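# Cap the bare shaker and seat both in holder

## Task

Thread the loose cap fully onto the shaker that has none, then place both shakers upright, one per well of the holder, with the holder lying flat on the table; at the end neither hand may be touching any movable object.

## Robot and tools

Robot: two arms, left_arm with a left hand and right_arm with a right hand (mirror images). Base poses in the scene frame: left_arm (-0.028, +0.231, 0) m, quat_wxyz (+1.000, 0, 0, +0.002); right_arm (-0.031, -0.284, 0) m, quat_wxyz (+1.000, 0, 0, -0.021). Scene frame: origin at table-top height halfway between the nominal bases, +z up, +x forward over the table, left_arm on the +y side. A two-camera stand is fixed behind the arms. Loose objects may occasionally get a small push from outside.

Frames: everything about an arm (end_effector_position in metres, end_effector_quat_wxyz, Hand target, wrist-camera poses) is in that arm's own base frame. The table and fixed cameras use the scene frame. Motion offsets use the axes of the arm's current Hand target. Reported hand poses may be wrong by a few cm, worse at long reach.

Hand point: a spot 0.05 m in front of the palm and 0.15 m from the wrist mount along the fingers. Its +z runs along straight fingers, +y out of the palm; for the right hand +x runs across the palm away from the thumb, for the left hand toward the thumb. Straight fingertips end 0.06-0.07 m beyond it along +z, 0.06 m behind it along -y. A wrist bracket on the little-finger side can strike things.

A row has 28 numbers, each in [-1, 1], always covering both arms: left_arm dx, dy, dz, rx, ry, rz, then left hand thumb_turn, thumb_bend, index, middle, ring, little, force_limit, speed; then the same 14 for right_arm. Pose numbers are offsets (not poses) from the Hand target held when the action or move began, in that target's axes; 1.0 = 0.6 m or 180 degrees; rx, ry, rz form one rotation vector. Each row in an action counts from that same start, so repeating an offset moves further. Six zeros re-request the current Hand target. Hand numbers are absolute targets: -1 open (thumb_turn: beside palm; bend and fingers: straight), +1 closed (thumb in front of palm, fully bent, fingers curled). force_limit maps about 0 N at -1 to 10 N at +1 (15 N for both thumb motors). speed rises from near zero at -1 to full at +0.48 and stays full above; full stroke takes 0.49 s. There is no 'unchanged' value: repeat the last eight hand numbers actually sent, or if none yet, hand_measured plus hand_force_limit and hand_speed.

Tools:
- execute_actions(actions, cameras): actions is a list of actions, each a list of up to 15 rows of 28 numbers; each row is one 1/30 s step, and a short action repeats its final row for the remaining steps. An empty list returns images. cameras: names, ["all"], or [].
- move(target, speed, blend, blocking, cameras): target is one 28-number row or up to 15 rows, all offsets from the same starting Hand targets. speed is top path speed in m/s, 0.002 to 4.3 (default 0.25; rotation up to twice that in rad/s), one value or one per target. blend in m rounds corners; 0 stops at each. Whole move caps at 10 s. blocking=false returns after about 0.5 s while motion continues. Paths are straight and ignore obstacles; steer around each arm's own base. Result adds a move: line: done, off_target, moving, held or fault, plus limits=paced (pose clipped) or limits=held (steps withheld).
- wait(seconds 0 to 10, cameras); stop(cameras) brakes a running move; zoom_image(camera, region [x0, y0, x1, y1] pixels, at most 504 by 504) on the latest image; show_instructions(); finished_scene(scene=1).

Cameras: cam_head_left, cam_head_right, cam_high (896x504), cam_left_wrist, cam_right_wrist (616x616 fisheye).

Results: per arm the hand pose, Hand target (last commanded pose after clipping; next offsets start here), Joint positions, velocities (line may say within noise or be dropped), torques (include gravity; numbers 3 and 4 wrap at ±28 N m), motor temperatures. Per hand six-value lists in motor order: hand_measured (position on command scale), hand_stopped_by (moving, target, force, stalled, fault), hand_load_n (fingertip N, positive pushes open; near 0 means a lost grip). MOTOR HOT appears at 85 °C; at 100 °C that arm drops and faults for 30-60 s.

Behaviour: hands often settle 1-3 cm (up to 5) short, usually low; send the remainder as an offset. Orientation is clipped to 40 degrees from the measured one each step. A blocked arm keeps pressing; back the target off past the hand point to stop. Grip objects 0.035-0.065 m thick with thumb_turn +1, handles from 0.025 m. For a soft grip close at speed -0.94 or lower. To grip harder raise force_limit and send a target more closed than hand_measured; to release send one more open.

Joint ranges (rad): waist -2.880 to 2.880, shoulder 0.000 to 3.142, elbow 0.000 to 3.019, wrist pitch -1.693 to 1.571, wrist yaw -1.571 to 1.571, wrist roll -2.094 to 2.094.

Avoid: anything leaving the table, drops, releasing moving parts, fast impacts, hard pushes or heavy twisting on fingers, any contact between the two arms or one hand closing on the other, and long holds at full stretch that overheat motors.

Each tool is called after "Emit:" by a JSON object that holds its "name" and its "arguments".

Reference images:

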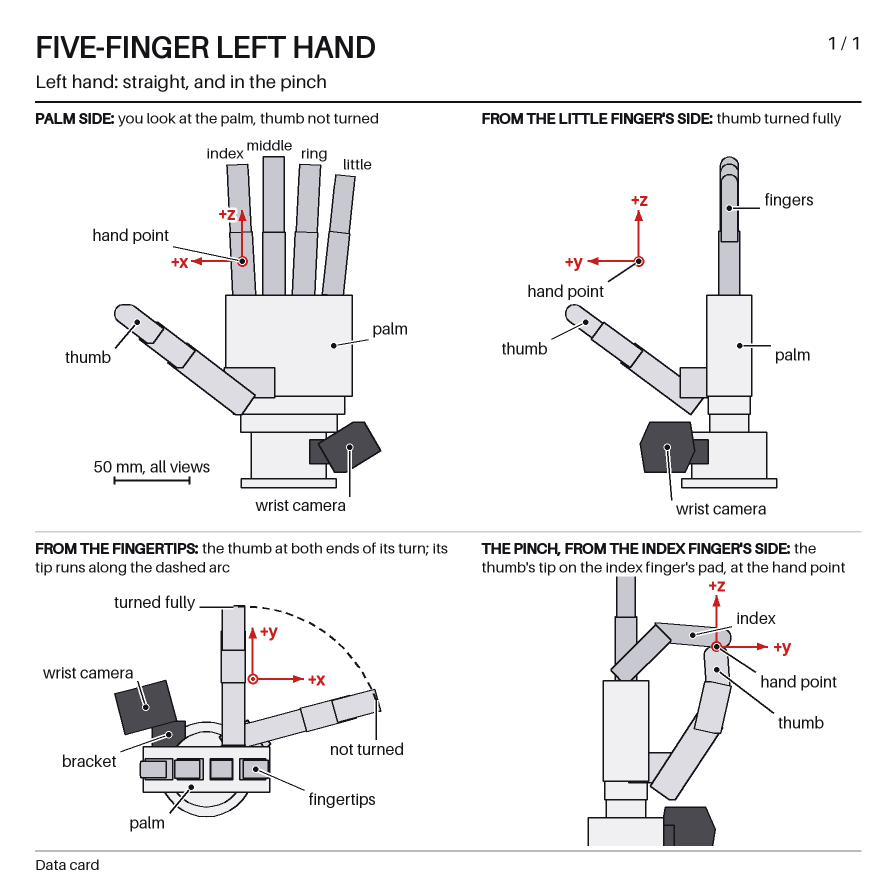

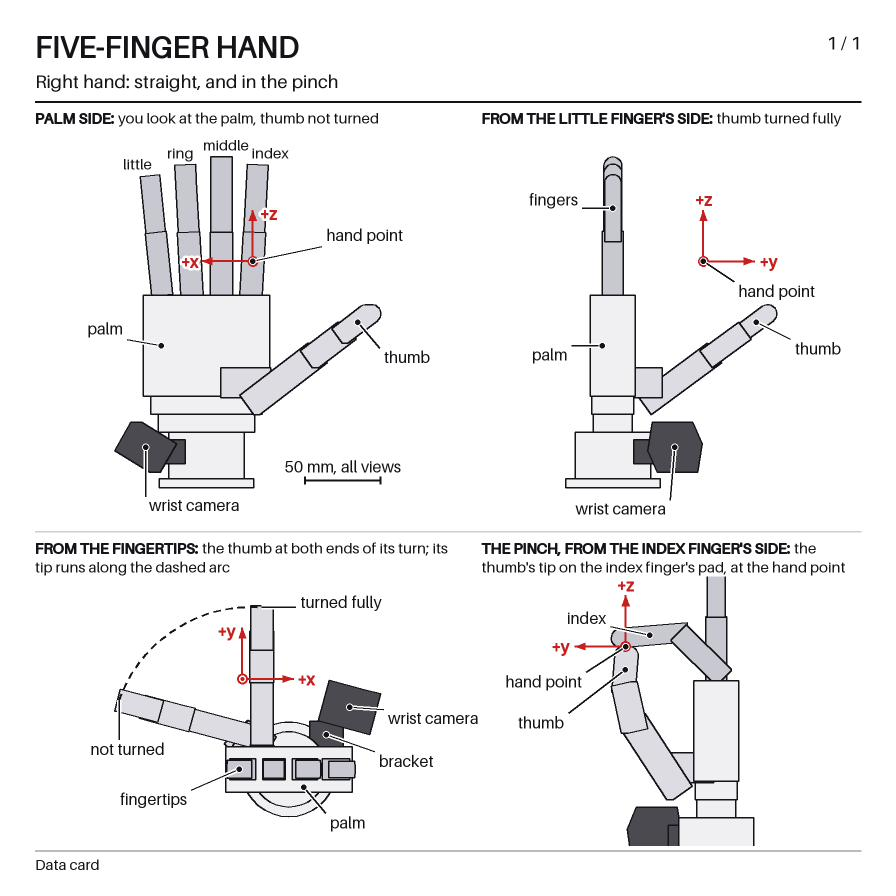

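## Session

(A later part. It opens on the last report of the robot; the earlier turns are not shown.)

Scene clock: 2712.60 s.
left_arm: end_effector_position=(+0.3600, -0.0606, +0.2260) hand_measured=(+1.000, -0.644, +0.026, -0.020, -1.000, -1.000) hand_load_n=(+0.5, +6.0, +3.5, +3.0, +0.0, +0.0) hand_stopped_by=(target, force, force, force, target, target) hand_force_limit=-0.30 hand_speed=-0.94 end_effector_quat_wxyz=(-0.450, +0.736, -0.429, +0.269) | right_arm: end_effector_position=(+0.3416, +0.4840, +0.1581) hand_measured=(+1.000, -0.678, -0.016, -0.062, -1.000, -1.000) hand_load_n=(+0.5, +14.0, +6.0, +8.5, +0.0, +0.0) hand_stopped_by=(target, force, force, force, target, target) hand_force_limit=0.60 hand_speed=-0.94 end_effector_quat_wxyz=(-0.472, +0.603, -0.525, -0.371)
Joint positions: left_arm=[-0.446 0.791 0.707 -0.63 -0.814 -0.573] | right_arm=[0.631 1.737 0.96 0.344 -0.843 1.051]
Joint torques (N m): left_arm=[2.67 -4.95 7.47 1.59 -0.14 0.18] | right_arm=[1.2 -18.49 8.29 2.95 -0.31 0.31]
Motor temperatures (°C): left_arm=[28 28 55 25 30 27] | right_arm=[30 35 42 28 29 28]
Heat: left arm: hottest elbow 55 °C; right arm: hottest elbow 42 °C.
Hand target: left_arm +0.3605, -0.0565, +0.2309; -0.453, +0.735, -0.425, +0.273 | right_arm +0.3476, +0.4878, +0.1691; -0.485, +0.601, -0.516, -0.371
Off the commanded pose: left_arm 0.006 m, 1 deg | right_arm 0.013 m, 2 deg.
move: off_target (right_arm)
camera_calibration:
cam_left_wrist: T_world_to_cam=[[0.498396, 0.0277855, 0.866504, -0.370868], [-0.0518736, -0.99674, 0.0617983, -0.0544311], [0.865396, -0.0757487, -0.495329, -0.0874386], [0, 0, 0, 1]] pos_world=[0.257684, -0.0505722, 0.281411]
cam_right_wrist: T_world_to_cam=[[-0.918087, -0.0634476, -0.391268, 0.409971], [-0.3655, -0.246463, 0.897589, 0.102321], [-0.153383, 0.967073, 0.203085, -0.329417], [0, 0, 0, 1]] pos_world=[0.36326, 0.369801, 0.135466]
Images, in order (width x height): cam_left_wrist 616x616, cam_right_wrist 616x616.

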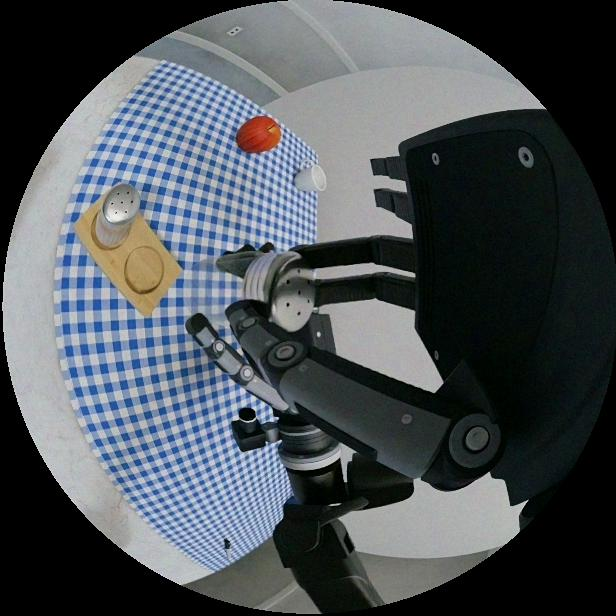

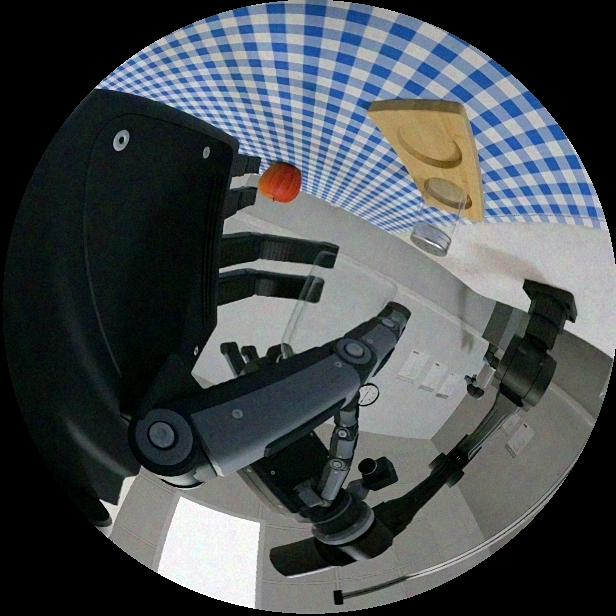

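Emit:
{"name": "move", "arguments": {"target": [-0.0014,0.0063,-0.0057,-0.0018,0.0997,0.0489,1,-0.4,0.3,0.3,-1,-1,-0.3,-0.94,0,0,0,0,0,0,1,-0.25,0.4,0.4,-1,-1,0.6,-0.94], "speed": 0.08, "cameras": ["cam_left_wrist"]}}

Emit:
{"name": "zoom_image", "arguments": {"camera": "cam_left_wrist", "region": [210, 240, 330, 350]}}

Scene clock: 2718.40 s.
left_arm: end_effector_position=(+0.3561, -0.0627, +0.2272) hand_measured=(+1.000, -0.644, +0.026, -0.020, -1.000, -1.000) hand_load_n=(+0.5, +5.5, +3.5, +2.5, +0.0, +0.0) hand_stopped_by=(target, force, force, force, target, target) hand_force_limit=-0.30 hand_speed=-0.94 end_effector_quat_wxyz=(-0.393, +0.652, -0.547, +0.347) | right_arm: end_effector_position=(+0.3416, +0.4840, +0.1581) hand_measured=(+1.000, -0.678, -0.016, -0.062, -1.000, -1.000) hand_load_n=(+0.0, +14.0, +6.0, +8.5, +0.0, +0.0) hand_stopped_by=(target, force, force, force, target, target) hand_force_limit=0.60 hand_speed=-0.94 end_effector_quat_wxyz=(-0.472, +0.603, -0.525, -0.371)
Joint positions: left_arm=[-0.247 0.666 0.628 -0.461 -0.352 -0.212] | right_arm=[0.631 1.737 0.96 0.344 -0.843 1.051]
Joint torques (N m): left_arm=[2.67 -3.6 7.51 1.76 0.11 0.16] | right_arm=[1.14 -18.43 8.28 2.93 -0.31 0.31]
Motor temperatures (°C): left_arm=[28 28 55 25 30 27] | right_arm=[30 35 42 28 29 28]
Heat: left arm: hottest elbow 55 °C; right arm: hottest elbow 42 °C.
Hand target: left_arm +0.3560, -0.0581, +0.2291; -0.398, +0.650, -0.546, +0.348 | right_arm +0.3476, +0.4878, +0.1691; -0.485, +0.601, -0.516, -0.371
Off the commanded pose: left_arm 0.005 m, 1 deg | right_arm 0.013 m, 2 deg.
move: off_target (right_arm)
camera_calibration:
cam_left_wrist: T_world_to_cam=[[0.476257, -0.132575, 0.869254, -0.372712], [-0.389739, -0.917985, 0.0735273, 0.0658064], [0.788215, -0.3738, -0.488867, -0.0761847], [0, 0, 0, 1]] pos_world=[0.263204, -0.0174809, 0.281898]
Images, in order (width x height): cam_left_wrist 616x616.

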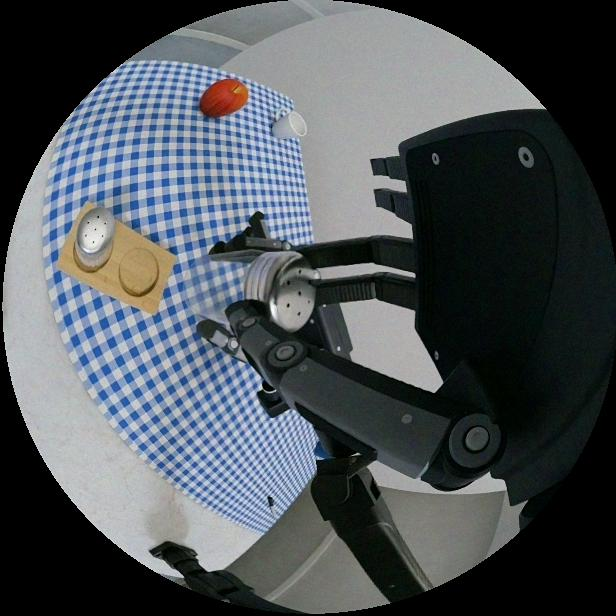

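Scaled by 4.200 from the camera's 616x616 image, which has a finer 880x880 frame.

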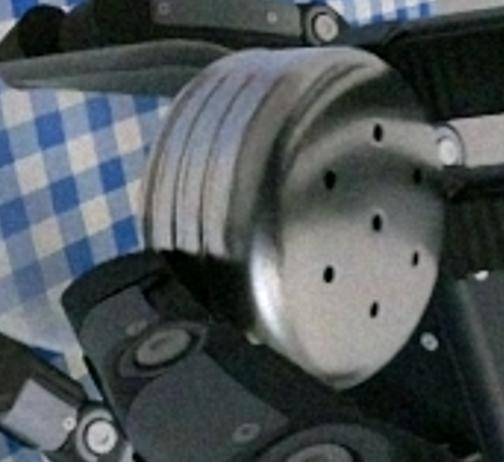

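Emit:
{"name": "move", "arguments": {"target": [0.0023,0.0047,0.0022,-0.0018,0.0997,0.0489,1,-0.4,0.3,0.3,-1,-1,-0.3,-0.94,0,0,0,0,0,0,1,-0.25,0.4,0.4,-1,-1,0.6,-0.94], "speed": 0.08, "cameras": ["cam_left_wrist"]}}

Emit:
{"name": "zoom_image", "arguments": {"camera": "cam_left_wrist", "region": [210, 240, 330, 350]}}

Scene clock: 2722.17 s.
left_arm: end_effector_position=(+0.3511, -0.0640, +0.2279) hand_measured=(+1.000, -0.644, +0.026, -0.020, -1.000, -1.000) hand_load_n=(+0.5, +5.5, +3.5, +2.5, +0.0, +0.0) hand_stopped_by=(target, force, force, force, target, target) hand_force_limit=-0.30 hand_speed=-0.94 end_effector_quat_wxyz=(+0.329, -0.545, +0.649, -0.415) | right_arm: end_effector_position=(+0.3419, +0.4841, +0.1580) hand_measured=(+1.000, -0.678, -0.016, -0.062, -1.000, -1.000) hand_load_n=(-0.5, +14.0, +6.0, +9.0, -0.5, +0.0) hand_stopped_by=(target, force, force, force, target, target) hand_force_limit=0.60 hand_speed=-0.94 end_effector_quat_wxyz=(-0.472, +0.603, -0.525, -0.371)
Joint positions: left_arm=[-0.009 0.659 0.615 -0.416 0.174 0.057] | right_arm=[0.631 1.737 0.96 0.344 -0.842 1.051]
Joint torques (N m): left_arm=[2.61 -1.67 8.08 2 0.26 0.13] | right_arm=[1.08 -18.43 8.29 2.91 -0.35 0.31]
Motor temperatures (°C): left_arm=[28 28 55 26 30 27] | right_arm=[30 35 42 28 29 28]
Heat: left arm: hottest elbow 55 °C; right arm: hottest elbow 42 °C.
Hand target: left_arm +0.3562, -0.0596, +0.2260; +0.332, -0.545, +0.650, -0.412 | right_arm +0.3476, +0.4878, +0.1691; -0.485, +0.601, -0.517, -0.371
Off the commanded pose: left_arm 0.007 m, 1 deg | right_arm 0.013 m, 2 deg.
move: off_target (right_arm)
camera_calibration:
cam_left_wrist: T_world_to_cam=[[0.390742, -0.283469, 0.875766, -0.352248], [-0.68199, -0.728137, 0.0686003, 0.178531], [0.618232, -0.624069, -0.477837, -0.031298], [0, 0, 0, 1]] pos_world=[0.278744, 0.0106117, 0.281284]
Images, in order (width x height): cam_left_wrist 616x616.

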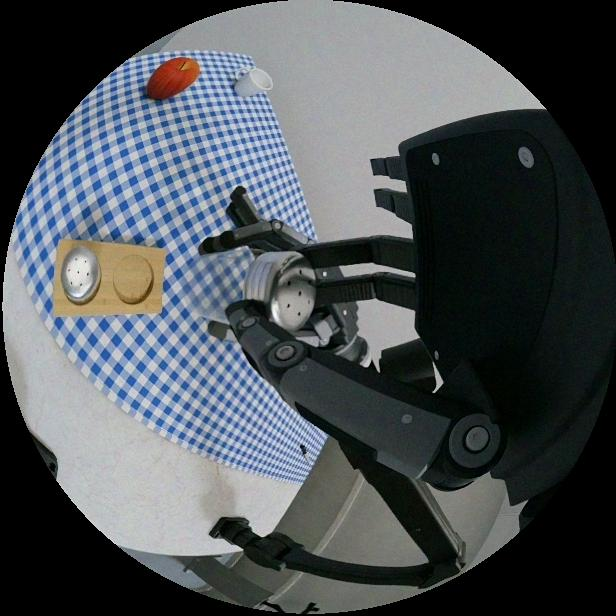

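Scaled by 4.200 from the camera's 616x616 image, which has a finer 880x880 frame.

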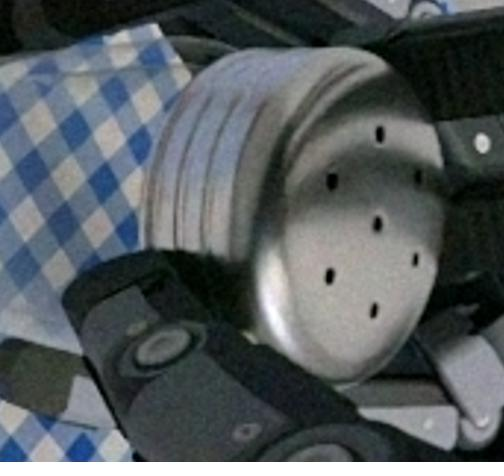

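Emit:
{"name": "move", "arguments": {"target": [-0.0025,-0.0038,-0.0037,-0.0018,0.0997,0.0489,1,-0.4,0.3,0.3,-1,-1,-0.3,-0.94,0,0,0,0,0,0,1,-0.25,0.4,0.4,-1,-1,0.6,-0.94], "speed": 0.08, "cameras": ["cam_left_wrist"]}}

Emit:
{"name": "zoom_image", "arguments": {"camera": "cam_left_wrist", "region": [210, 240, 330, 350]}}

Scene clock: 2727.13 s.
left_arm: end_effector_position=(+0.3472, -0.0646, +0.2224) hand_measured=(+1.000, -0.644, +0.026, -0.020, -1.000, -1.000) hand_load_n=(+0.5, +4.5, +3.0, +3.0, +0.0, +0.0) hand_stopped_by=(target, force, force, force, target, target) hand_force_limit=-0.30 hand_speed=-0.94 end_effector_quat_wxyz=(+0.252, -0.424, +0.733, -0.468) | right_arm: end_effector_position=(+0.3424, +0.4840, +0.1549) hand_measured=(+1.000, -0.678, -0.016, -0.062, -1.000, -1.000) hand_load_n=(-1.5, +14.0, +6.0, +9.0, +0.0, +0.0) hand_stopped_by=(target, force, force, force, target, target) hand_force_limit=0.60 hand_speed=-0.94 end_effector_quat_wxyz=(-0.474, +0.606, -0.523, -0.366)
Joint positions: left_arm=[0.175 0.777 0.661 -0.458 0.643 0.339] | right_arm=[0.631 1.74 0.96 0.344 -0.838 1.036]
Joint torques (N m): left_arm=[2.67 -2.2 9.92 0.98 0.27 0.17] | right_arm=[1.14 -18.9 8.25 2.88 -0.51 0.44]
Motor temperatures (°C): left_arm=[28 28 55 26 30 27] | right_arm=[30 36 42 28 29 28]
Heat: left arm: hottest elbow 55 °C; right arm: hottest elbow 42 °C.
Hand target: left_arm +0.3555, -0.0579, +0.2290; +0.255, -0.424, +0.735, -0.463 | right_arm +0.3476, +0.4878, +0.1691; -0.485, +0.601, -0.516, -0.371
Off the commanded pose: left_arm 0.013 m, 1 deg | right_arm 0.016 m, 2 deg.
move: off_target (left_arm, right_arm)
camera_calibration:
cam_left_wrist: T_world_to_cam=[[0.267904, -0.396765, 0.877955, -0.311214], [-0.890443, -0.449929, 0.0683824, 0.266171], [0.367885, -0.800089, -0.473834, 0.042733], [0, 0, 0, 1]] pos_world=[0.304665, 0.0304695, 0.275279]
Images, in order (width x height): cam_left_wrist 616x616.

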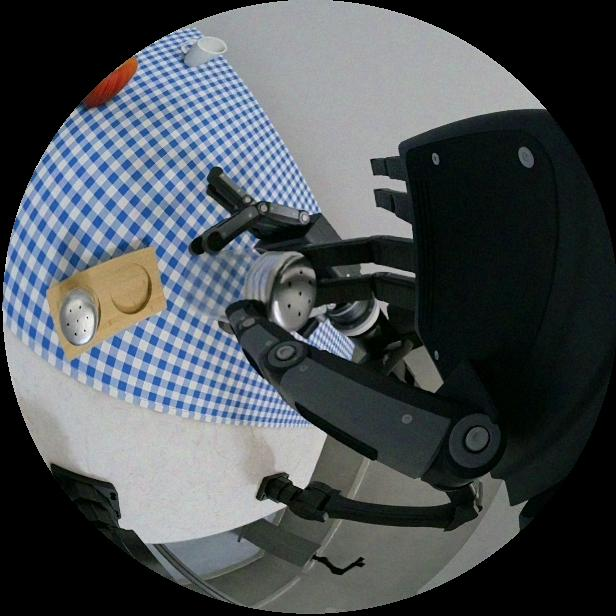

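Scaled by 4.200 from the camera's 616x616 image, which has a finer 880x880 frame.

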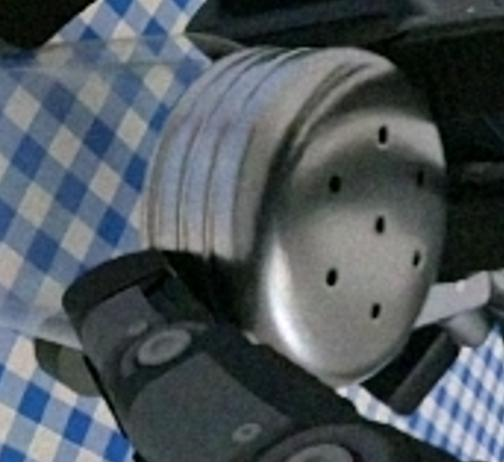

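Emit:
{"name": "move", "arguments": {"target": [-0.0019,0,-0.0058,-0.0018,0.0997,0.0489,1,-0.4,0.3,0.3,-1,-1,-0.3,-0.94,0,0,0,0,0,0,1,-0.25,0.4,0.4,-1,-1,0.6,-0.94], "speed": 0.08, "cameras": ["cam_left_wrist","cam_right_wrist"]}}

Emit:
{"name": "zoom_image", "arguments": {"camera": "cam_left_wrist", "region": [210, 240, 330, 350]}}

Emit:
{"name": "zoom_image", "arguments": {"camera": "cam_right_wrist", "region": [270, 240, 410, 370]}}

Scene clock: 2732.70 s.
left_arm: end_effector_position=(+0.3425, -0.0628, +0.2219) hand_measured=(+1.000, -0.644, +0.026, -0.020, -1.000, -1.000) hand_load_n=(+0.5, +5.0, +3.5, +3.0, +0.0, +0.0) hand_stopped_by=(target, force, force, force, target, target) hand_force_limit=-0.30 hand_speed=-0.94 end_effector_quat_wxyz=(+0.164, -0.292, +0.797, -0.503) | right_arm: end_effector_position=(+0.3424, +0.4840, +0.1549) hand_measured=(+1.000, -0.678, -0.016, -0.062, -1.000, -1.000) hand_load_n=(-0.5, +14.0, +6.0, +9.0, +0.0, +0.0) hand_stopped_by=(target, force, force, force, target, target) hand_force_limit=0.60 hand_speed=-0.94 end_effector_quat_wxyz=(-0.474, +0.606, -0.523, -0.366)
Joint positions: left_arm=[0.264 0.97 0.805 -0.733 0.972 0.767] | right_arm=[0.631 1.74 0.96 0.344 -0.838 1.036]
Joint torques (N m): left_arm=[2.43 -4.37 9.88 0.75 0.58 0.11] | right_arm=[1.14 -18.84 8.24 2.88 -0.49 0.44]
Motor temperatures (°C): left_arm=[28 28 55 25 30 27] | right_arm=[30 36 42 28 29 28]
Heat: left arm: hottest elbow 55 °C; right arm: hottest elbow 42 °C.
Hand target: left_arm +0.3535, -0.0552, +0.2305; +0.171, -0.290, +0.798, -0.501 | right_arm +0.3476, +0.4878, +0.1691; -0.485, +0.601, -0.516, -0.371
Off the commanded pose: left_arm 0.016 m, 1 deg | right_arm 0.016 m, 2 deg.
move: off_target (left_arm, right_arm)
camera_calibration:
cam_left_wrist: T_world_to_cam=[[0.122968, -0.466678, 0.875837, -0.263103], [-0.990099, -0.117889, 0.0761945, 0.316068], [0.0676936, -0.876535, -0.476554, 0.144428], [0, 0, 0, 1]] pos_world=[0.335515, 0.041073, 0.27518]
cam_right_wrist: T_world_to_cam=[[-0.913222, -0.0648468, -0.402268, 0.410077], [-0.376647, -0.242279, 0.894113, 0.107746], [-0.155442, 0.968037, 0.19683, -0.327466], [0, 0, 0, 1]] pos_world=[0.364172, 0.369696, 0.13308]
Images, in order (width x height): cam_left_wrist 616x616, cam_right_wrist 616x616.

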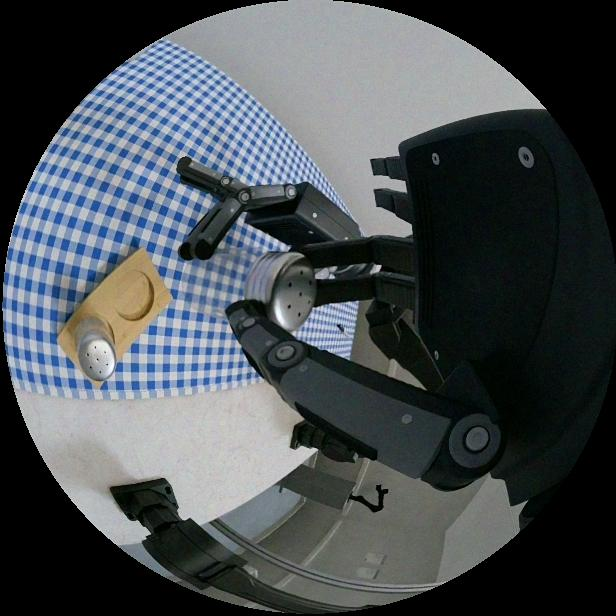

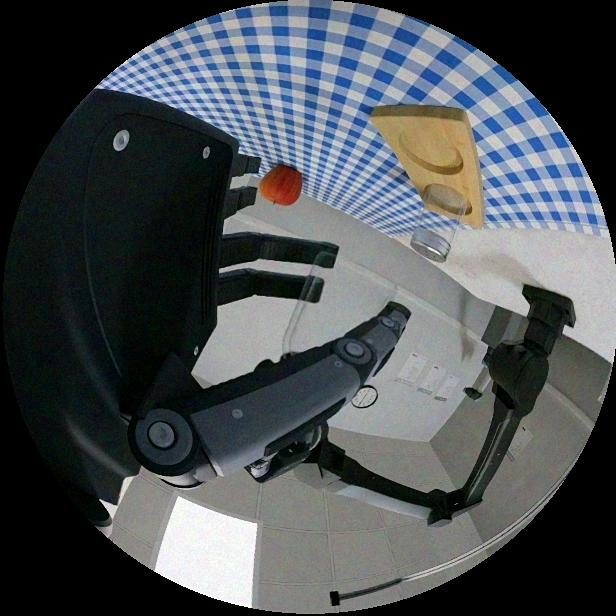

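Scaled by 4.200 from the camera's 616x616 image, which has a finer 880x880 frame.

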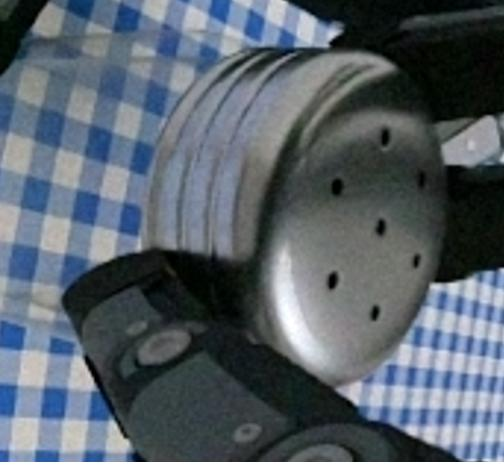

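Scaled by 3.600 from the camera's 616x616 image, which has a finer 880x880 frame.

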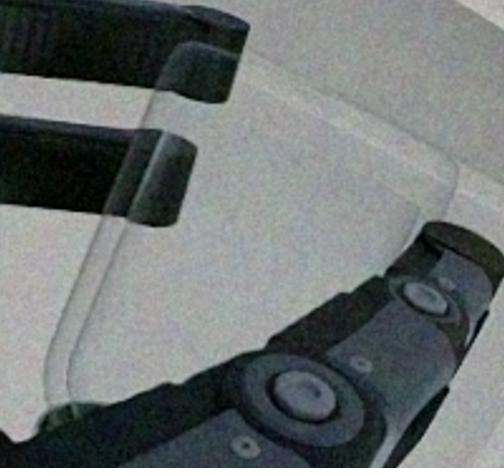

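Emit:
{"name": "move", "arguments": {"target": [0,0,0,0,0,0,1,-0.72,-0.12,-0.12,-1,-1,0,-0.9,0,0,0,0,0,0,1,-0.25,0.4,0.4,-1,-1,0.6,-0.94], "speed": 0.08, "cameras": ["cam_left_wrist","cam_right_wrist"]}}

Emit:
{"name": "zoom_image", "arguments": {"camera": "cam_left_wrist", "region": [210, 240, 330, 350]}}

Emit:
{"name": "zoom_image", "arguments": {"camera": "cam_right_wrist", "region": [270, 240, 410, 370]}}

Scene clock: 2737.13 s.
left_arm: end_effector_position=(+0.3423, -0.0627, +0.2181) hand_measured=(+1.000, -0.720, -0.120, -0.120, -1.000, -1.000) hand_load_n=(+0.0, +0.0, +0.0, +0.0, +0.0, -0.5) hand_stopped_by=(target, target, target, target, target, target) hand_force_limit=0.00 hand_speed=-0.90 end_effector_quat_wxyz=(+0.157, -0.295, +0.798, -0.502) | right_arm: end_effector_position=(+0.3421, +0.4840, +0.1557) hand_measured=(+1.000, -0.678, -0.016, -0.062, -1.000, -1.000) hand_load_n=(+1.0, +13.5, +6.0, +8.5, +0.0, +0.0) hand_stopped_by=(target, force, force, force, target, target) hand_force_limit=0.60 hand_speed=-0.94 end_effector_quat_wxyz=(-0.474, +0.606, -0.522, -0.368)
Joint positions: left_arm=[0.264 0.981 0.805 -0.739 0.973 0.771] | right_arm=[0.631 1.74 0.96 0.346 -0.841 1.039]
Joint torques (N m): left_arm=[2.55 -5.07 9.87 0.94 0.56 0.12] | right_arm=[1.08 -18.73 8.28 2.85 -0.4 0.42]
Motor temperatures (°C): left_arm=[28 28 56 25 30 27] | right_arm=[30 36 42 28 29 28]
Heat: left arm: hottest elbow 56 °C; right arm: hottest elbow 42 °C.
Hand target: left_arm +0.3534, -0.0553, +0.2306; +0.171, -0.290, +0.797, -0.501 | right_arm +0.3476, +0.4878, +0.1691; -0.485, +0.601, -0.516, -0.371
Off the commanded pose: left_arm 0.018 m, 2 deg | right_arm 0.015 m, 2 deg.
move: off_target (left_arm, right_arm)
camera_calibration:
cam_left_wrist: T_world_to_cam=[[0.134503, -0.464488, 0.875306, -0.263425], [-0.989137, -0.115797, 0.0905459, 0.31289], [0.0593006, -0.877976, -0.475017, 0.145105], [0, 0, 0, 1]] pos_world=[0.336318, 0.0412729, 0.271174]
cam_right_wrist: T_world_to_cam=[[-0.913907, -0.0651213, -0.400666, 0.410237], [-0.374653, -0.24458, 0.894324, 0.107348], [-0.156235, 0.96744, 0.199126, -0.327491], [0, 0, 0, 1]] pos_world=[0.363972, 0.369799, 0.133576]
Images, in order (width x height): cam_left_wrist 616x616, cam_right_wrist 616x616.

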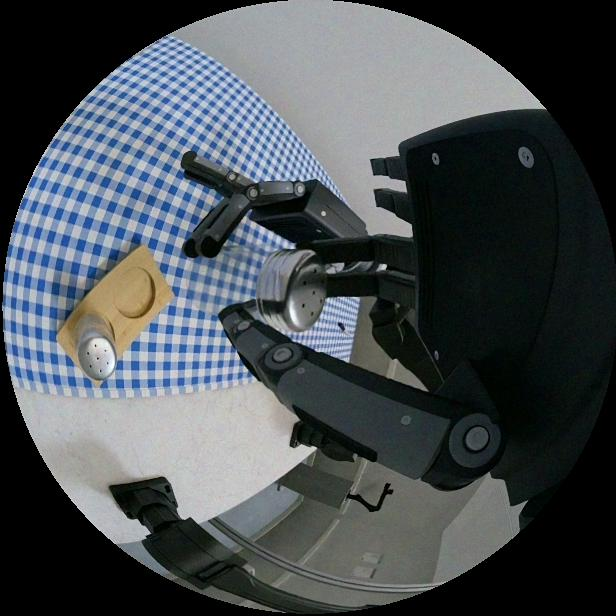

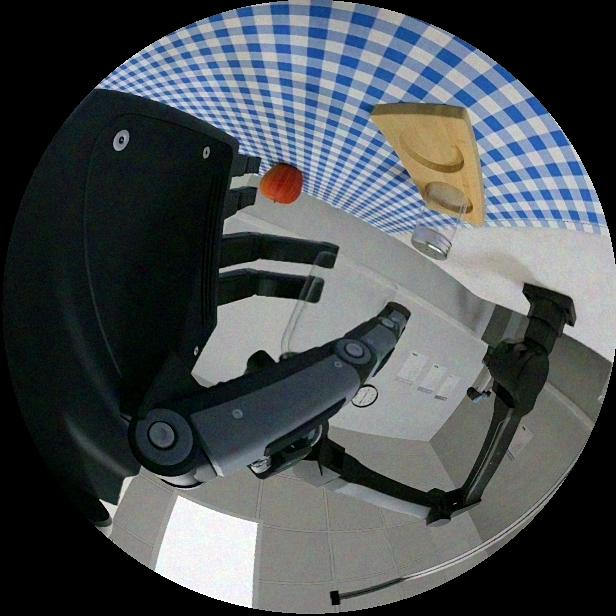

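Scaled by 4.200 from the camera's 616x616 image, which has a finer 880x880 frame.

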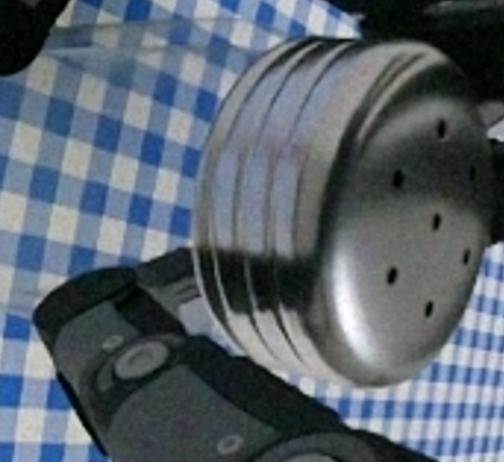

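Scaled by 3.600 from the camera's 616x616 image, which has a finer 880x880 frame.

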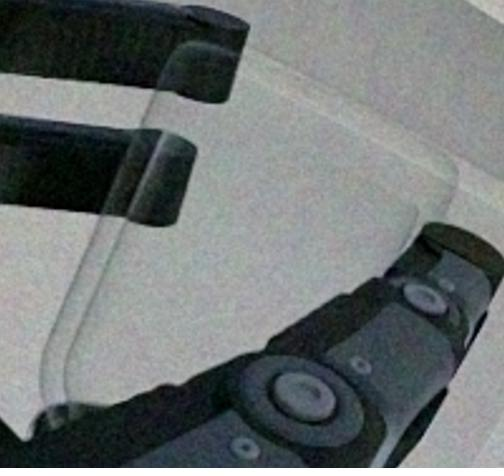

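Emit:
{"name": "zoom_image", "arguments": {"camera": "cam_right_wrist", "region": [262, 320, 322, 370]}}

Scaled by 8.400 from the camera's 616x616 image, which has a finer 880x880 frame.

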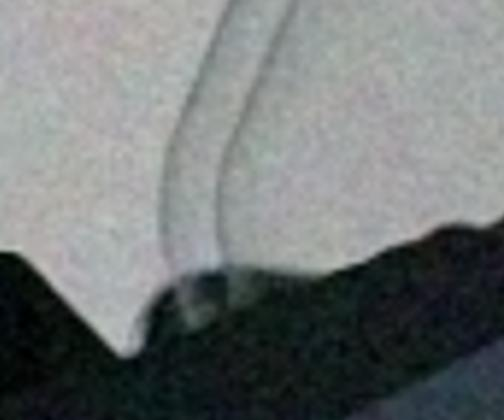

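Emit:
{"name": "move", "arguments": {"target": [[0.0014,-0.0807,-0.0395,0,0,0,1,-0.82,-0.35,-0.35,-1,-1,0,-0.5,0,0,0,0,0,0,1,-0.25,0.4,0.4,-1,-1,0.6,-0.94],[0.003,-0.0844,-0.0334,0.0036,-0.1993,-0.0978,1,-0.82,-0.35,-0.35,-1,-1,0,-0.5,0,0,0,0,0,0,1,-0.25,0.4,0.4,-1,-1,0.6,-0.94],[-0.0038,-0.0868,-0.0288,0.0071,-0.3987,-0.1956,1,-0.82,-0.35,-0.35,-1,-1,0,-0.5,0,0,0,0,0,0,1,-0.25,0.4,0.4,-1,-1,0.6,-0.94],[-0.0098,-0.0864,-0.0298,0.01,-0.5581,-0.2738,1,-0.82,-0.35,-0.35,-1,-1,0,-0.5,0,0,0,0,0,0,1,-0.25,0.4,0.4,-1,-1,0.6,-0.94],[-0.0114,-0.087,-0.0288,0.0089,-0.4983,-0.2444,1,-0.82,-0.35,-0.35,-1,-1,0,-0.5,0,0,0,0,0,0,1,-0.25,0.4,0.4,-1,-1,0.6,-0.94]], "speed": [0.08,0.25,0.25,0.25,0.12], "blend": [0.015,0.02,0.02,0,0], "cameras": ["cam_left_wrist","cam_right_wrist"]}}

Scene clock: 2756.77 s.
left_arm: end_effector_position=(+0.3638, -0.0606, +0.2749) hand_measured=(+1.000, -0.820, -0.350, -0.350, -1.000, -1.000) hand_load_n=(+0.0, +0.0, +0.0, +0.0, +0.0, +0.0) hand_stopped_by=(target, target, target, target, target, target) hand_force_limit=0.00 hand_speed=-0.50 end_effector_quat_wxyz=(-0.495, +0.795, -0.301, +0.180) | right_arm: end_effector_position=(+0.3421, +0.4840, +0.1557) hand_measured=(+1.000, -0.678, -0.016, -0.062, -1.000, -1.000) hand_load_n=(+1.0, +14.0, +6.5, +8.5, +0.0, +0.0) hand_stopped_by=(target, force, force, force, target, target) hand_force_limit=0.60 hand_speed=-0.94 end_effector_quat_wxyz=(-0.474, +0.606, -0.522, -0.368)
Joint positions: left_arm=[-0.555 1.028 1.019 -1.256 -1.086 -1.216] | right_arm=[0.631 1.74 0.96 0.346 -0.841 1.039]
Joint torques (N m): left_arm=[2.67 -7.77 7.38 1.1 -0.55 0.17] | right_arm=[1.08 -18.78 8.29 2.89 -0.41 0.42]
Motor temperatures (°C): left_arm=[28 28 56 25 30 27] | right_arm=[30 36 42 28 29 28]
Heat: left arm: hottest elbow 56 °C; right arm: hottest elbow 42 °C.
Hand target: left_arm +0.3641, -0.0561, +0.2847; -0.493, +0.797, -0.292, +0.190 | right_arm +0.3476, +0.4878, +0.1691; -0.485, +0.601, -0.516, -0.371
Off the commanded pose: left_arm 0.011 m, 2 deg | right_arm 0.015 m, 2 deg.
move: off_target (left_arm, right_arm)
camera_calibration:
cam_left_wrist: T_world_to_cam=[[0.470724, 0.178218, 0.864094, -0.395383], [0.287403, -0.95694, 0.0408017, -0.172473], [0.834158, 0.229136, -0.501675, -0.0347986], [0, 0, 0, 1]] pos_world=[0.264713, -0.0866087, 0.331227]
cam_right_wrist: T_world_to_cam=[[-0.913907, -0.0651213, -0.400666, 0.410237], [-0.374653, -0.24458, 0.894324, 0.107348], [-0.156235, 0.96744, 0.199126, -0.327491], [0, 0, 0, 1]] pos_world=[0.363972, 0.369799, 0.133576]
Images, in order (width x height): cam_left_wrist 616x616, cam_right_wrist 616x616.

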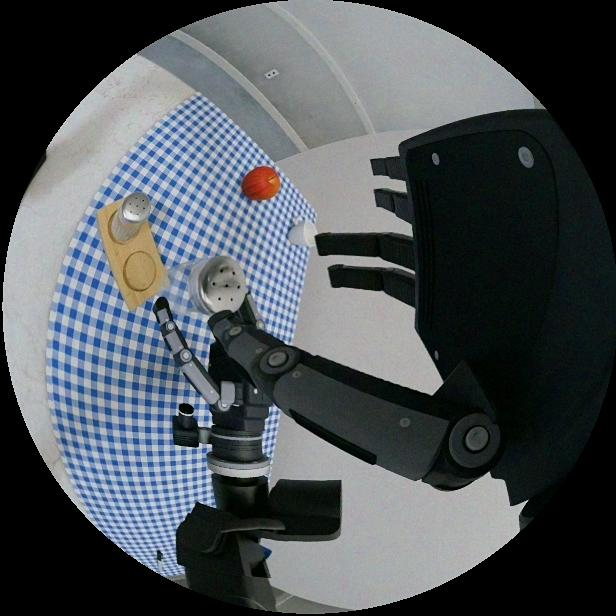

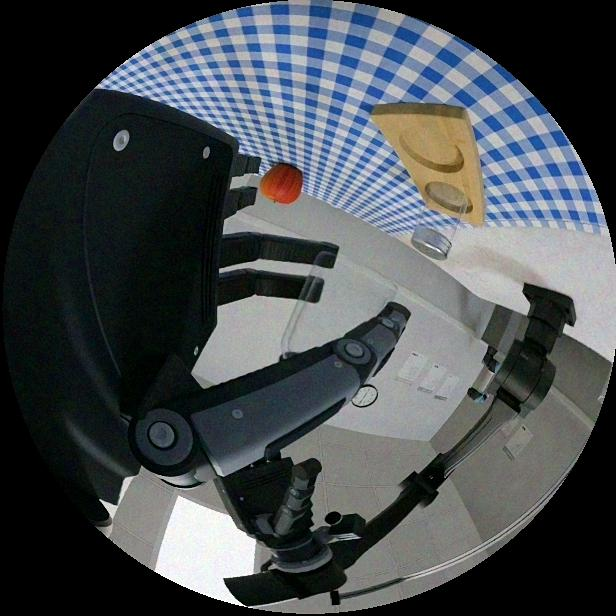

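Emit:
{"name": "zoom_image", "arguments": {"camera": "cam_left_wrist", "region": [170, 240, 270, 330]}}

Emit:
{"name": "zoom_image", "arguments": {"camera": "cam_right_wrist", "region": [262, 320, 322, 370]}}

Scaled by 5.040 from the camera's 616x616 image, which has a finer 880x880 frame.

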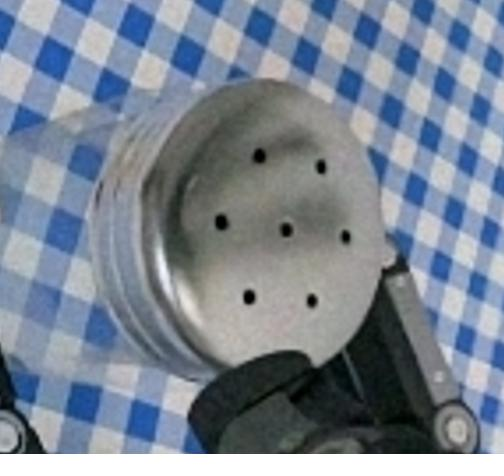

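Scaled by 8.400 from the camera's 616x616 image, which has a finer 880x880 frame.

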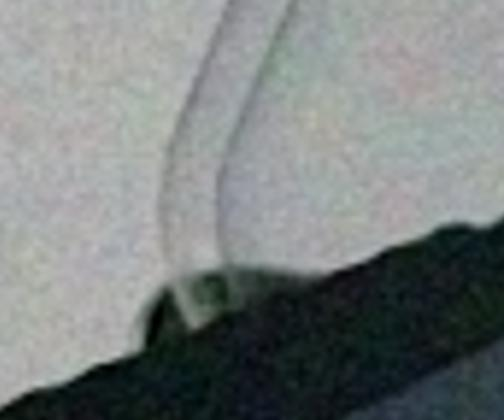

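Emit:
{"name": "move", "arguments": {"target": [-0.0124,0.0894,0.0485,0,0,0,1,-0.82,-0.35,-0.35,-1,-1,0,-0.5,0,0,0,0,0,0,1,-0.25,0.4,0.4,-1,-1,0.6,-0.94], "speed": 0.08, "cameras": ["cam_left_wrist"]}}

Emit:
{"name": "zoom_image", "arguments": {"camera": "cam_left_wrist", "region": [210, 240, 330, 350]}}

Scene clock: 2770.47 s.
left_arm: end_effector_position=(+0.3590, -0.0543, +0.2145) hand_measured=(+1.000, -0.820, -0.350, -0.350, -1.000, -1.000) hand_load_n=(+0.0, +0.0, +0.0, +0.0, +0.0, +0.0) hand_stopped_by=(target, target, target, target, target, target) hand_force_limit=0.00 hand_speed=-0.50 end_effector_quat_wxyz=(-0.495, +0.795, -0.302, +0.181) | right_arm: end_effector_position=(+0.3421, +0.4840, +0.1557) hand_measured=(+1.000, -0.678, -0.016, -0.062, -1.000, -1.000) hand_load_n=(+1.0, +13.5, +6.0, +8.5, +0.0, +0.0) hand_stopped_by=(target, force, force, force, target, target) hand_force_limit=0.60 hand_speed=-0.94 end_effector_quat_wxyz=(-0.474, +0.606, -0.522, -0.368)
Joint positions: left_arm=[-0.544 1.016 0.85 -1.077 -1.081 -1.191] | right_arm=[0.631 1.74 0.96 0.346 -0.841 1.039]
Joint torques (N m): left_arm=[2.84 -7.59 7.21 1.03 -0.53 0.17] | right_arm=[1.14 -18.78 8.28 2.85 -0.41 0.41]
Motor temperatures (°C): left_arm=[28 28 56 25 30 27] | right_arm=[30 36 42 28 29 28]
Heat: left arm: hottest elbow 56 °C; right arm: hottest elbow 42 °C.
Hand target: left_arm +0.3608, -0.0500, +0.2238; -0.493, +0.797, -0.292, +0.190 | right_arm +0.3476, +0.4878, +0.1691; -0.485, +0.601, -0.516, -0.371
Off the commanded pose: left_arm 0.010 m, 2 deg | right_arm 0.015 m, 2 deg.
move: off_target (right_arm)
camera_calibration:
cam_left_wrist: T_world_to_cam=[[0.469878, 0.178479, 0.8645, -0.34171], [0.285738, -0.957372, 0.0423465, -0.162266], [0.835206, 0.227123, -0.500846, -0.0632007], [0, 0, 0, 1]] pos_world=[0.259713, -0.0800064, 0.270626]
Images, in order (width x height): cam_left_wrist 616x616.

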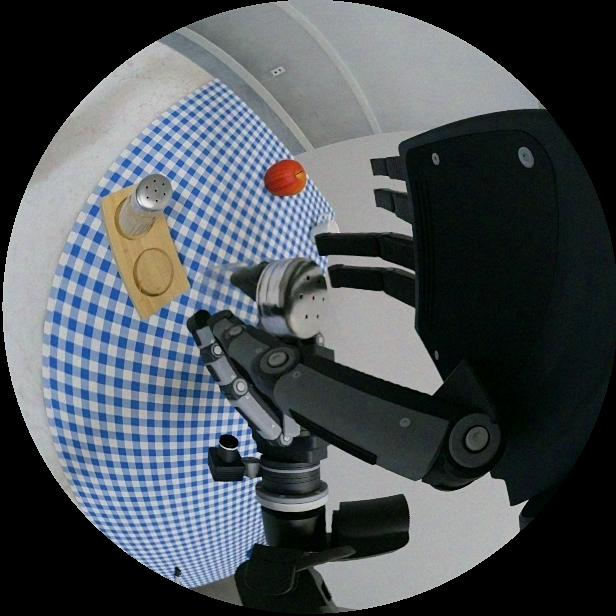

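Scaled by 4.200 from the camera's 616x616 image, which has a finer 880x880 frame.

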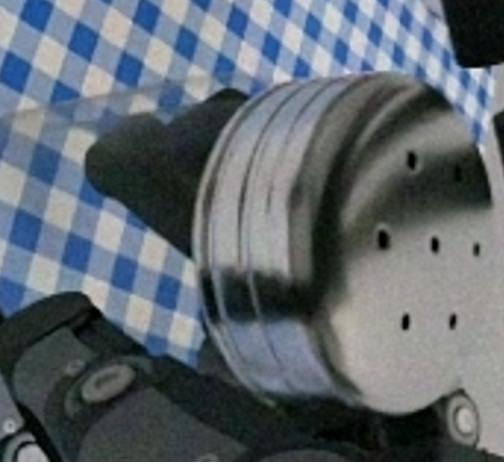

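Emit:
{"name": "move", "arguments": {"target": [0.0003,-0.0194,-0.0095,0,0,0,1,-0.82,-0.35,-0.35,-1,-1,0,-0.5,0,0,0,0,0,0,1,-0.25,0.4,0.4,-1,-1,0.6,-0.94], "speed": 0.08}}

Scene clock: 2773.57 s.
left_arm: end_effector_position=(+0.3554, -0.0520, +0.2151) hand_measured=(+1.000, -0.820, -0.350, -0.350, -1.000, -1.000) hand_load_n=(+0.0, +0.5, +0.0, +0.0, +0.0, +0.0) hand_stopped_by=(target, target, target, target, target, target) hand_force_limit=0.00 hand_speed=-0.50 end_effector_quat_wxyz=(-0.496, +0.794, -0.305, +0.176) | right_arm: end_effector_position=(+0.3421, +0.4840, +0.1557) hand_measured=(+1.000, -0.678, -0.016, -0.062, -1.000, -1.000) hand_load_n=(+1.5, +13.5, +6.0, +9.0, +0.0, +0.0) hand_stopped_by=(target, force, force, force, target, target) hand_force_limit=0.60 hand_speed=-0.94 end_effector_quat_wxyz=(-0.474, +0.606, -0.522, -0.368)
Joint positions: left_arm=[-0.543 1.01 0.85 -1.093 -1.081 -1.189] | right_arm=[0.631 1.74 0.96 0.346 -0.841 1.039]
Joint torques (N m): left_arm=[2.73 -7.41 9.36 0.65 -0.55 0.13] | right_arm=[1.14 -18.73 8.27 2.82 -0.41 0.41]
Motor temperatures (°C): left_arm=[28 28 56 25 30 27] | right_arm=[30 36 42 28 29 28]
Heat: left arm: hottest elbow 56 °C; right arm: hottest elbow 42 °C.
Hand target: left_arm +0.3608, -0.0500, +0.2367; -0.493, +0.797, -0.292, +0.190 | right_arm +0.3476, +0.4878, +0.1691; -0.485, +0.601, -0.516, -0.371
Off the commanded pose: left_arm 0.022 m, 2 deg | right_arm 0.015 m, 2 deg.
move: off_target (left_arm, right_arm)

Emit:
{"name": "move", "arguments": {"target": [[0.0053,-0.0519,-0.0263,0,0,0,1,-0.82,-0.35,-0.35,-1,-1,0,-0.5,0,0,0,0,0,0,1,-0.25,0.4,0.4,-1,-1,0.6,-0.94],[0.0042,0.0059,0.0021,0,0,0,1,-0.82,-0.35,-0.35,-1,-1,0,-0.5,0,0,0,0,0,0,1,-0.25,0.4,0.4,-1,-1,0.6,-0.94]], "speed": 0.1, "cameras": ["cam_left_wrist"]}}

Scene clock: 2777.63 s.
left_arm: end_effector_position=(+0.3589, -0.0541, +0.2284) hand_measured=(+1.000, -0.820, -0.350, -0.350, -1.000, -1.000) hand_load_n=(+0.0, +0.0, +0.0, +0.0, +0.0, +0.0) hand_stopped_by=(target, target, target, target, target, target) hand_force_limit=0.00 hand_speed=-0.50 end_effector_quat_wxyz=(-0.494, +0.795, -0.300, +0.185) | right_arm: end_effector_position=(+0.3421, +0.4840, +0.1557) hand_measured=(+1.000, -0.678, -0.016, -0.062, -1.000, -1.000) hand_load_n=(+1.0, +13.5, +6.0, +9.0, +0.0, -0.5) hand_stopped_by=(target, force, force, force, target, target) hand_force_limit=0.60 hand_speed=-0.94 end_effector_quat_wxyz=(-0.474, +0.606, -0.522, -0.368)
Joint positions: left_arm=[-0.543 1.003 0.877 -1.105 -1.081 -1.187] | right_arm=[0.631 1.74 0.96 0.346 -0.841 1.039]
Joint torques (N m): left_arm=[2.43 -6.24 7.38 1.13 -0.57 0.04] | right_arm=[1.08 -18.78 8.27 2.86 -0.4 0.41]
Motor temperatures (°C): left_arm=[28 28 56 25 30 27] | right_arm=[30 36 42 28 29 28]
Heat: left arm: hottest elbow 56 °C; right arm: hottest elbow 42 °C.
Hand target: left_arm +0.3625, -0.0520, +0.2331; -0.493, +0.797, -0.292, +0.190 | right_arm +0.3476, +0.4878, +0.1691; -0.485, +0.601, -0.516, -0.371
Off the commanded pose: left_arm 0.006 m, 1 deg | right_arm 0.015 m, 2 deg.
move: off_target (right_arm)
camera_calibration:
cam_left_wrist: T_world_to_cam=[[0.463907, 0.181092, 0.867177, -0.352058], [0.284219, -0.957561, 0.0479205, -0.163409], [0.839053, 0.224237, -0.495689, -0.0589306], [0, 0, 0, 1]] pos_world=[0.259212, -0.0795043, 0.283916]
Images, in order (width x height): cam_left_wrist 616x616.

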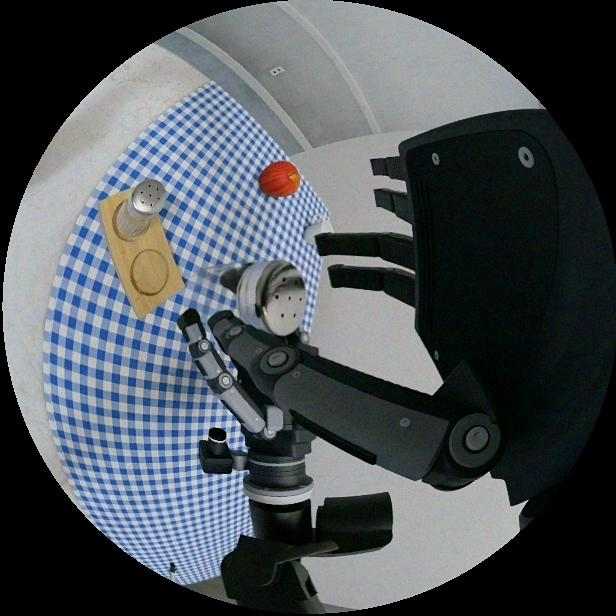

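Emit:
{"name": "move", "arguments": {"target": [0.0017,0.0088,0.0048,0,0,0,1,-0.82,-0.35,-0.35,-1,-1,0,-0.5,0,0,0,0,0,0,1,-0.25,0.4,0.4,-1,-1,0.6,-0.94], "speed": 0.06, "cameras": ["cam_left_wrist"]}}

Emit:
{"name": "zoom_image", "arguments": {"camera": "cam_left_wrist", "region": [210, 240, 330, 350]}}

Scene clock: 2779.77 s.
left_arm: end_effector_position=(+0.3596, -0.0545, +0.2246) hand_measured=(+1.000, -0.820, -0.350, -0.350, -1.000, -1.000) hand_load_n=(+0.0, +0.0, +0.0, +0.0, +0.0, +0.0) hand_stopped_by=(target, target, target, target, target, target) hand_force_limit=0.00 hand_speed=-0.50 end_effector_quat_wxyz=(-0.494, +0.795, -0.298, +0.188) | right_arm: end_effector_position=(+0.3421, +0.4840, +0.1557) hand_measured=(+1.000, -0.678, -0.016, -0.062, -1.000, -1.000) hand_load_n=(+1.0, +13.5, +6.5, +8.5, +0.0, +0.0) hand_stopped_by=(target, force, force, force, target, target) hand_force_limit=0.60 hand_speed=-0.94 end_effector_quat_wxyz=(-0.474, +0.606, -0.522, -0.368)
Joint positions: left_arm=[-0.543 1.003 0.866 -1.086 -1.081 -1.187] | right_arm=[0.631 1.74 0.96 0.346 -0.841 1.039]
Joint torques (N m): left_arm=[2.67 -5.83 7.31 1.18 -0.55 0.06] | right_arm=[1.08 -18.78 8.28 2.85 -0.41 0.42]
Motor temperatures (°C): left_arm=[28 28 56 25 30 27] | right_arm=[30 36 42 28 29 28]
Heat: left arm: hottest elbow 56 °C; right arm: hottest elbow 42 °C.
Hand target: left_arm +0.3635, -0.0525, +0.2271; -0.493, +0.797, -0.292, +0.190 | right_arm +0.3476, +0.4878, +0.1691; -0.485, +0.601, -0.516, -0.371
Off the commanded pose: left_arm 0.005 m, 1 deg | right_arm 0.015 m, 2 deg.
move: off_target (right_arm)
camera_calibration:
cam_left_wrist: T_world_to_cam=[[0.458801, 0.18411, 0.869256, -0.347487], [0.283856, -0.957403, 0.052958, -0.164808], [0.841978, 0.222446, -0.491518, -0.0634243], [0, 0, 0, 1]] pos_world=[0.259611, -0.0797038, 0.279609]
Images, in order (width x height): cam_left_wrist 616x616.

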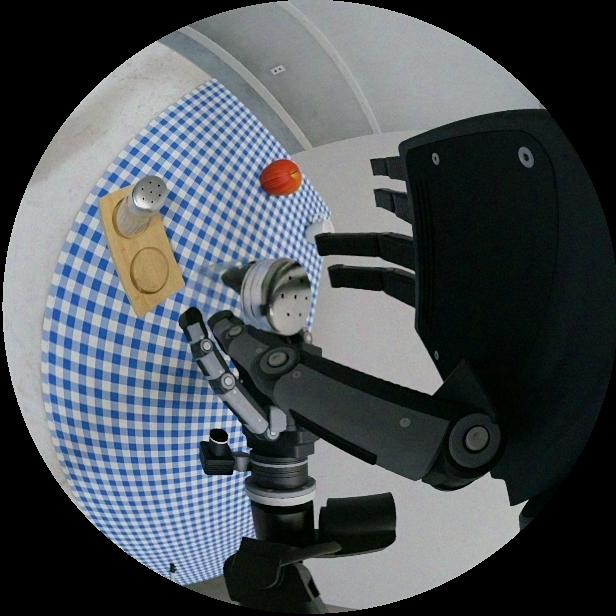

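Scaled by 4.200 from the camera's 616x616 image, which has a finer 880x880 frame.

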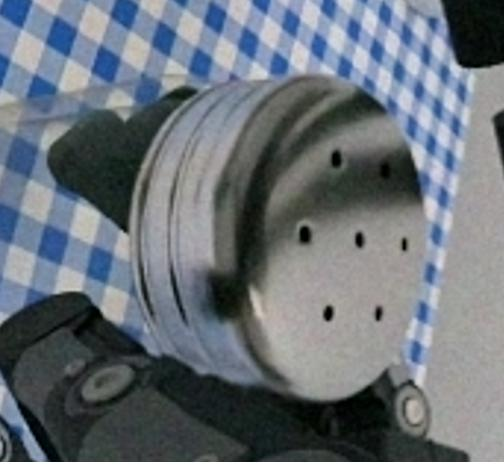

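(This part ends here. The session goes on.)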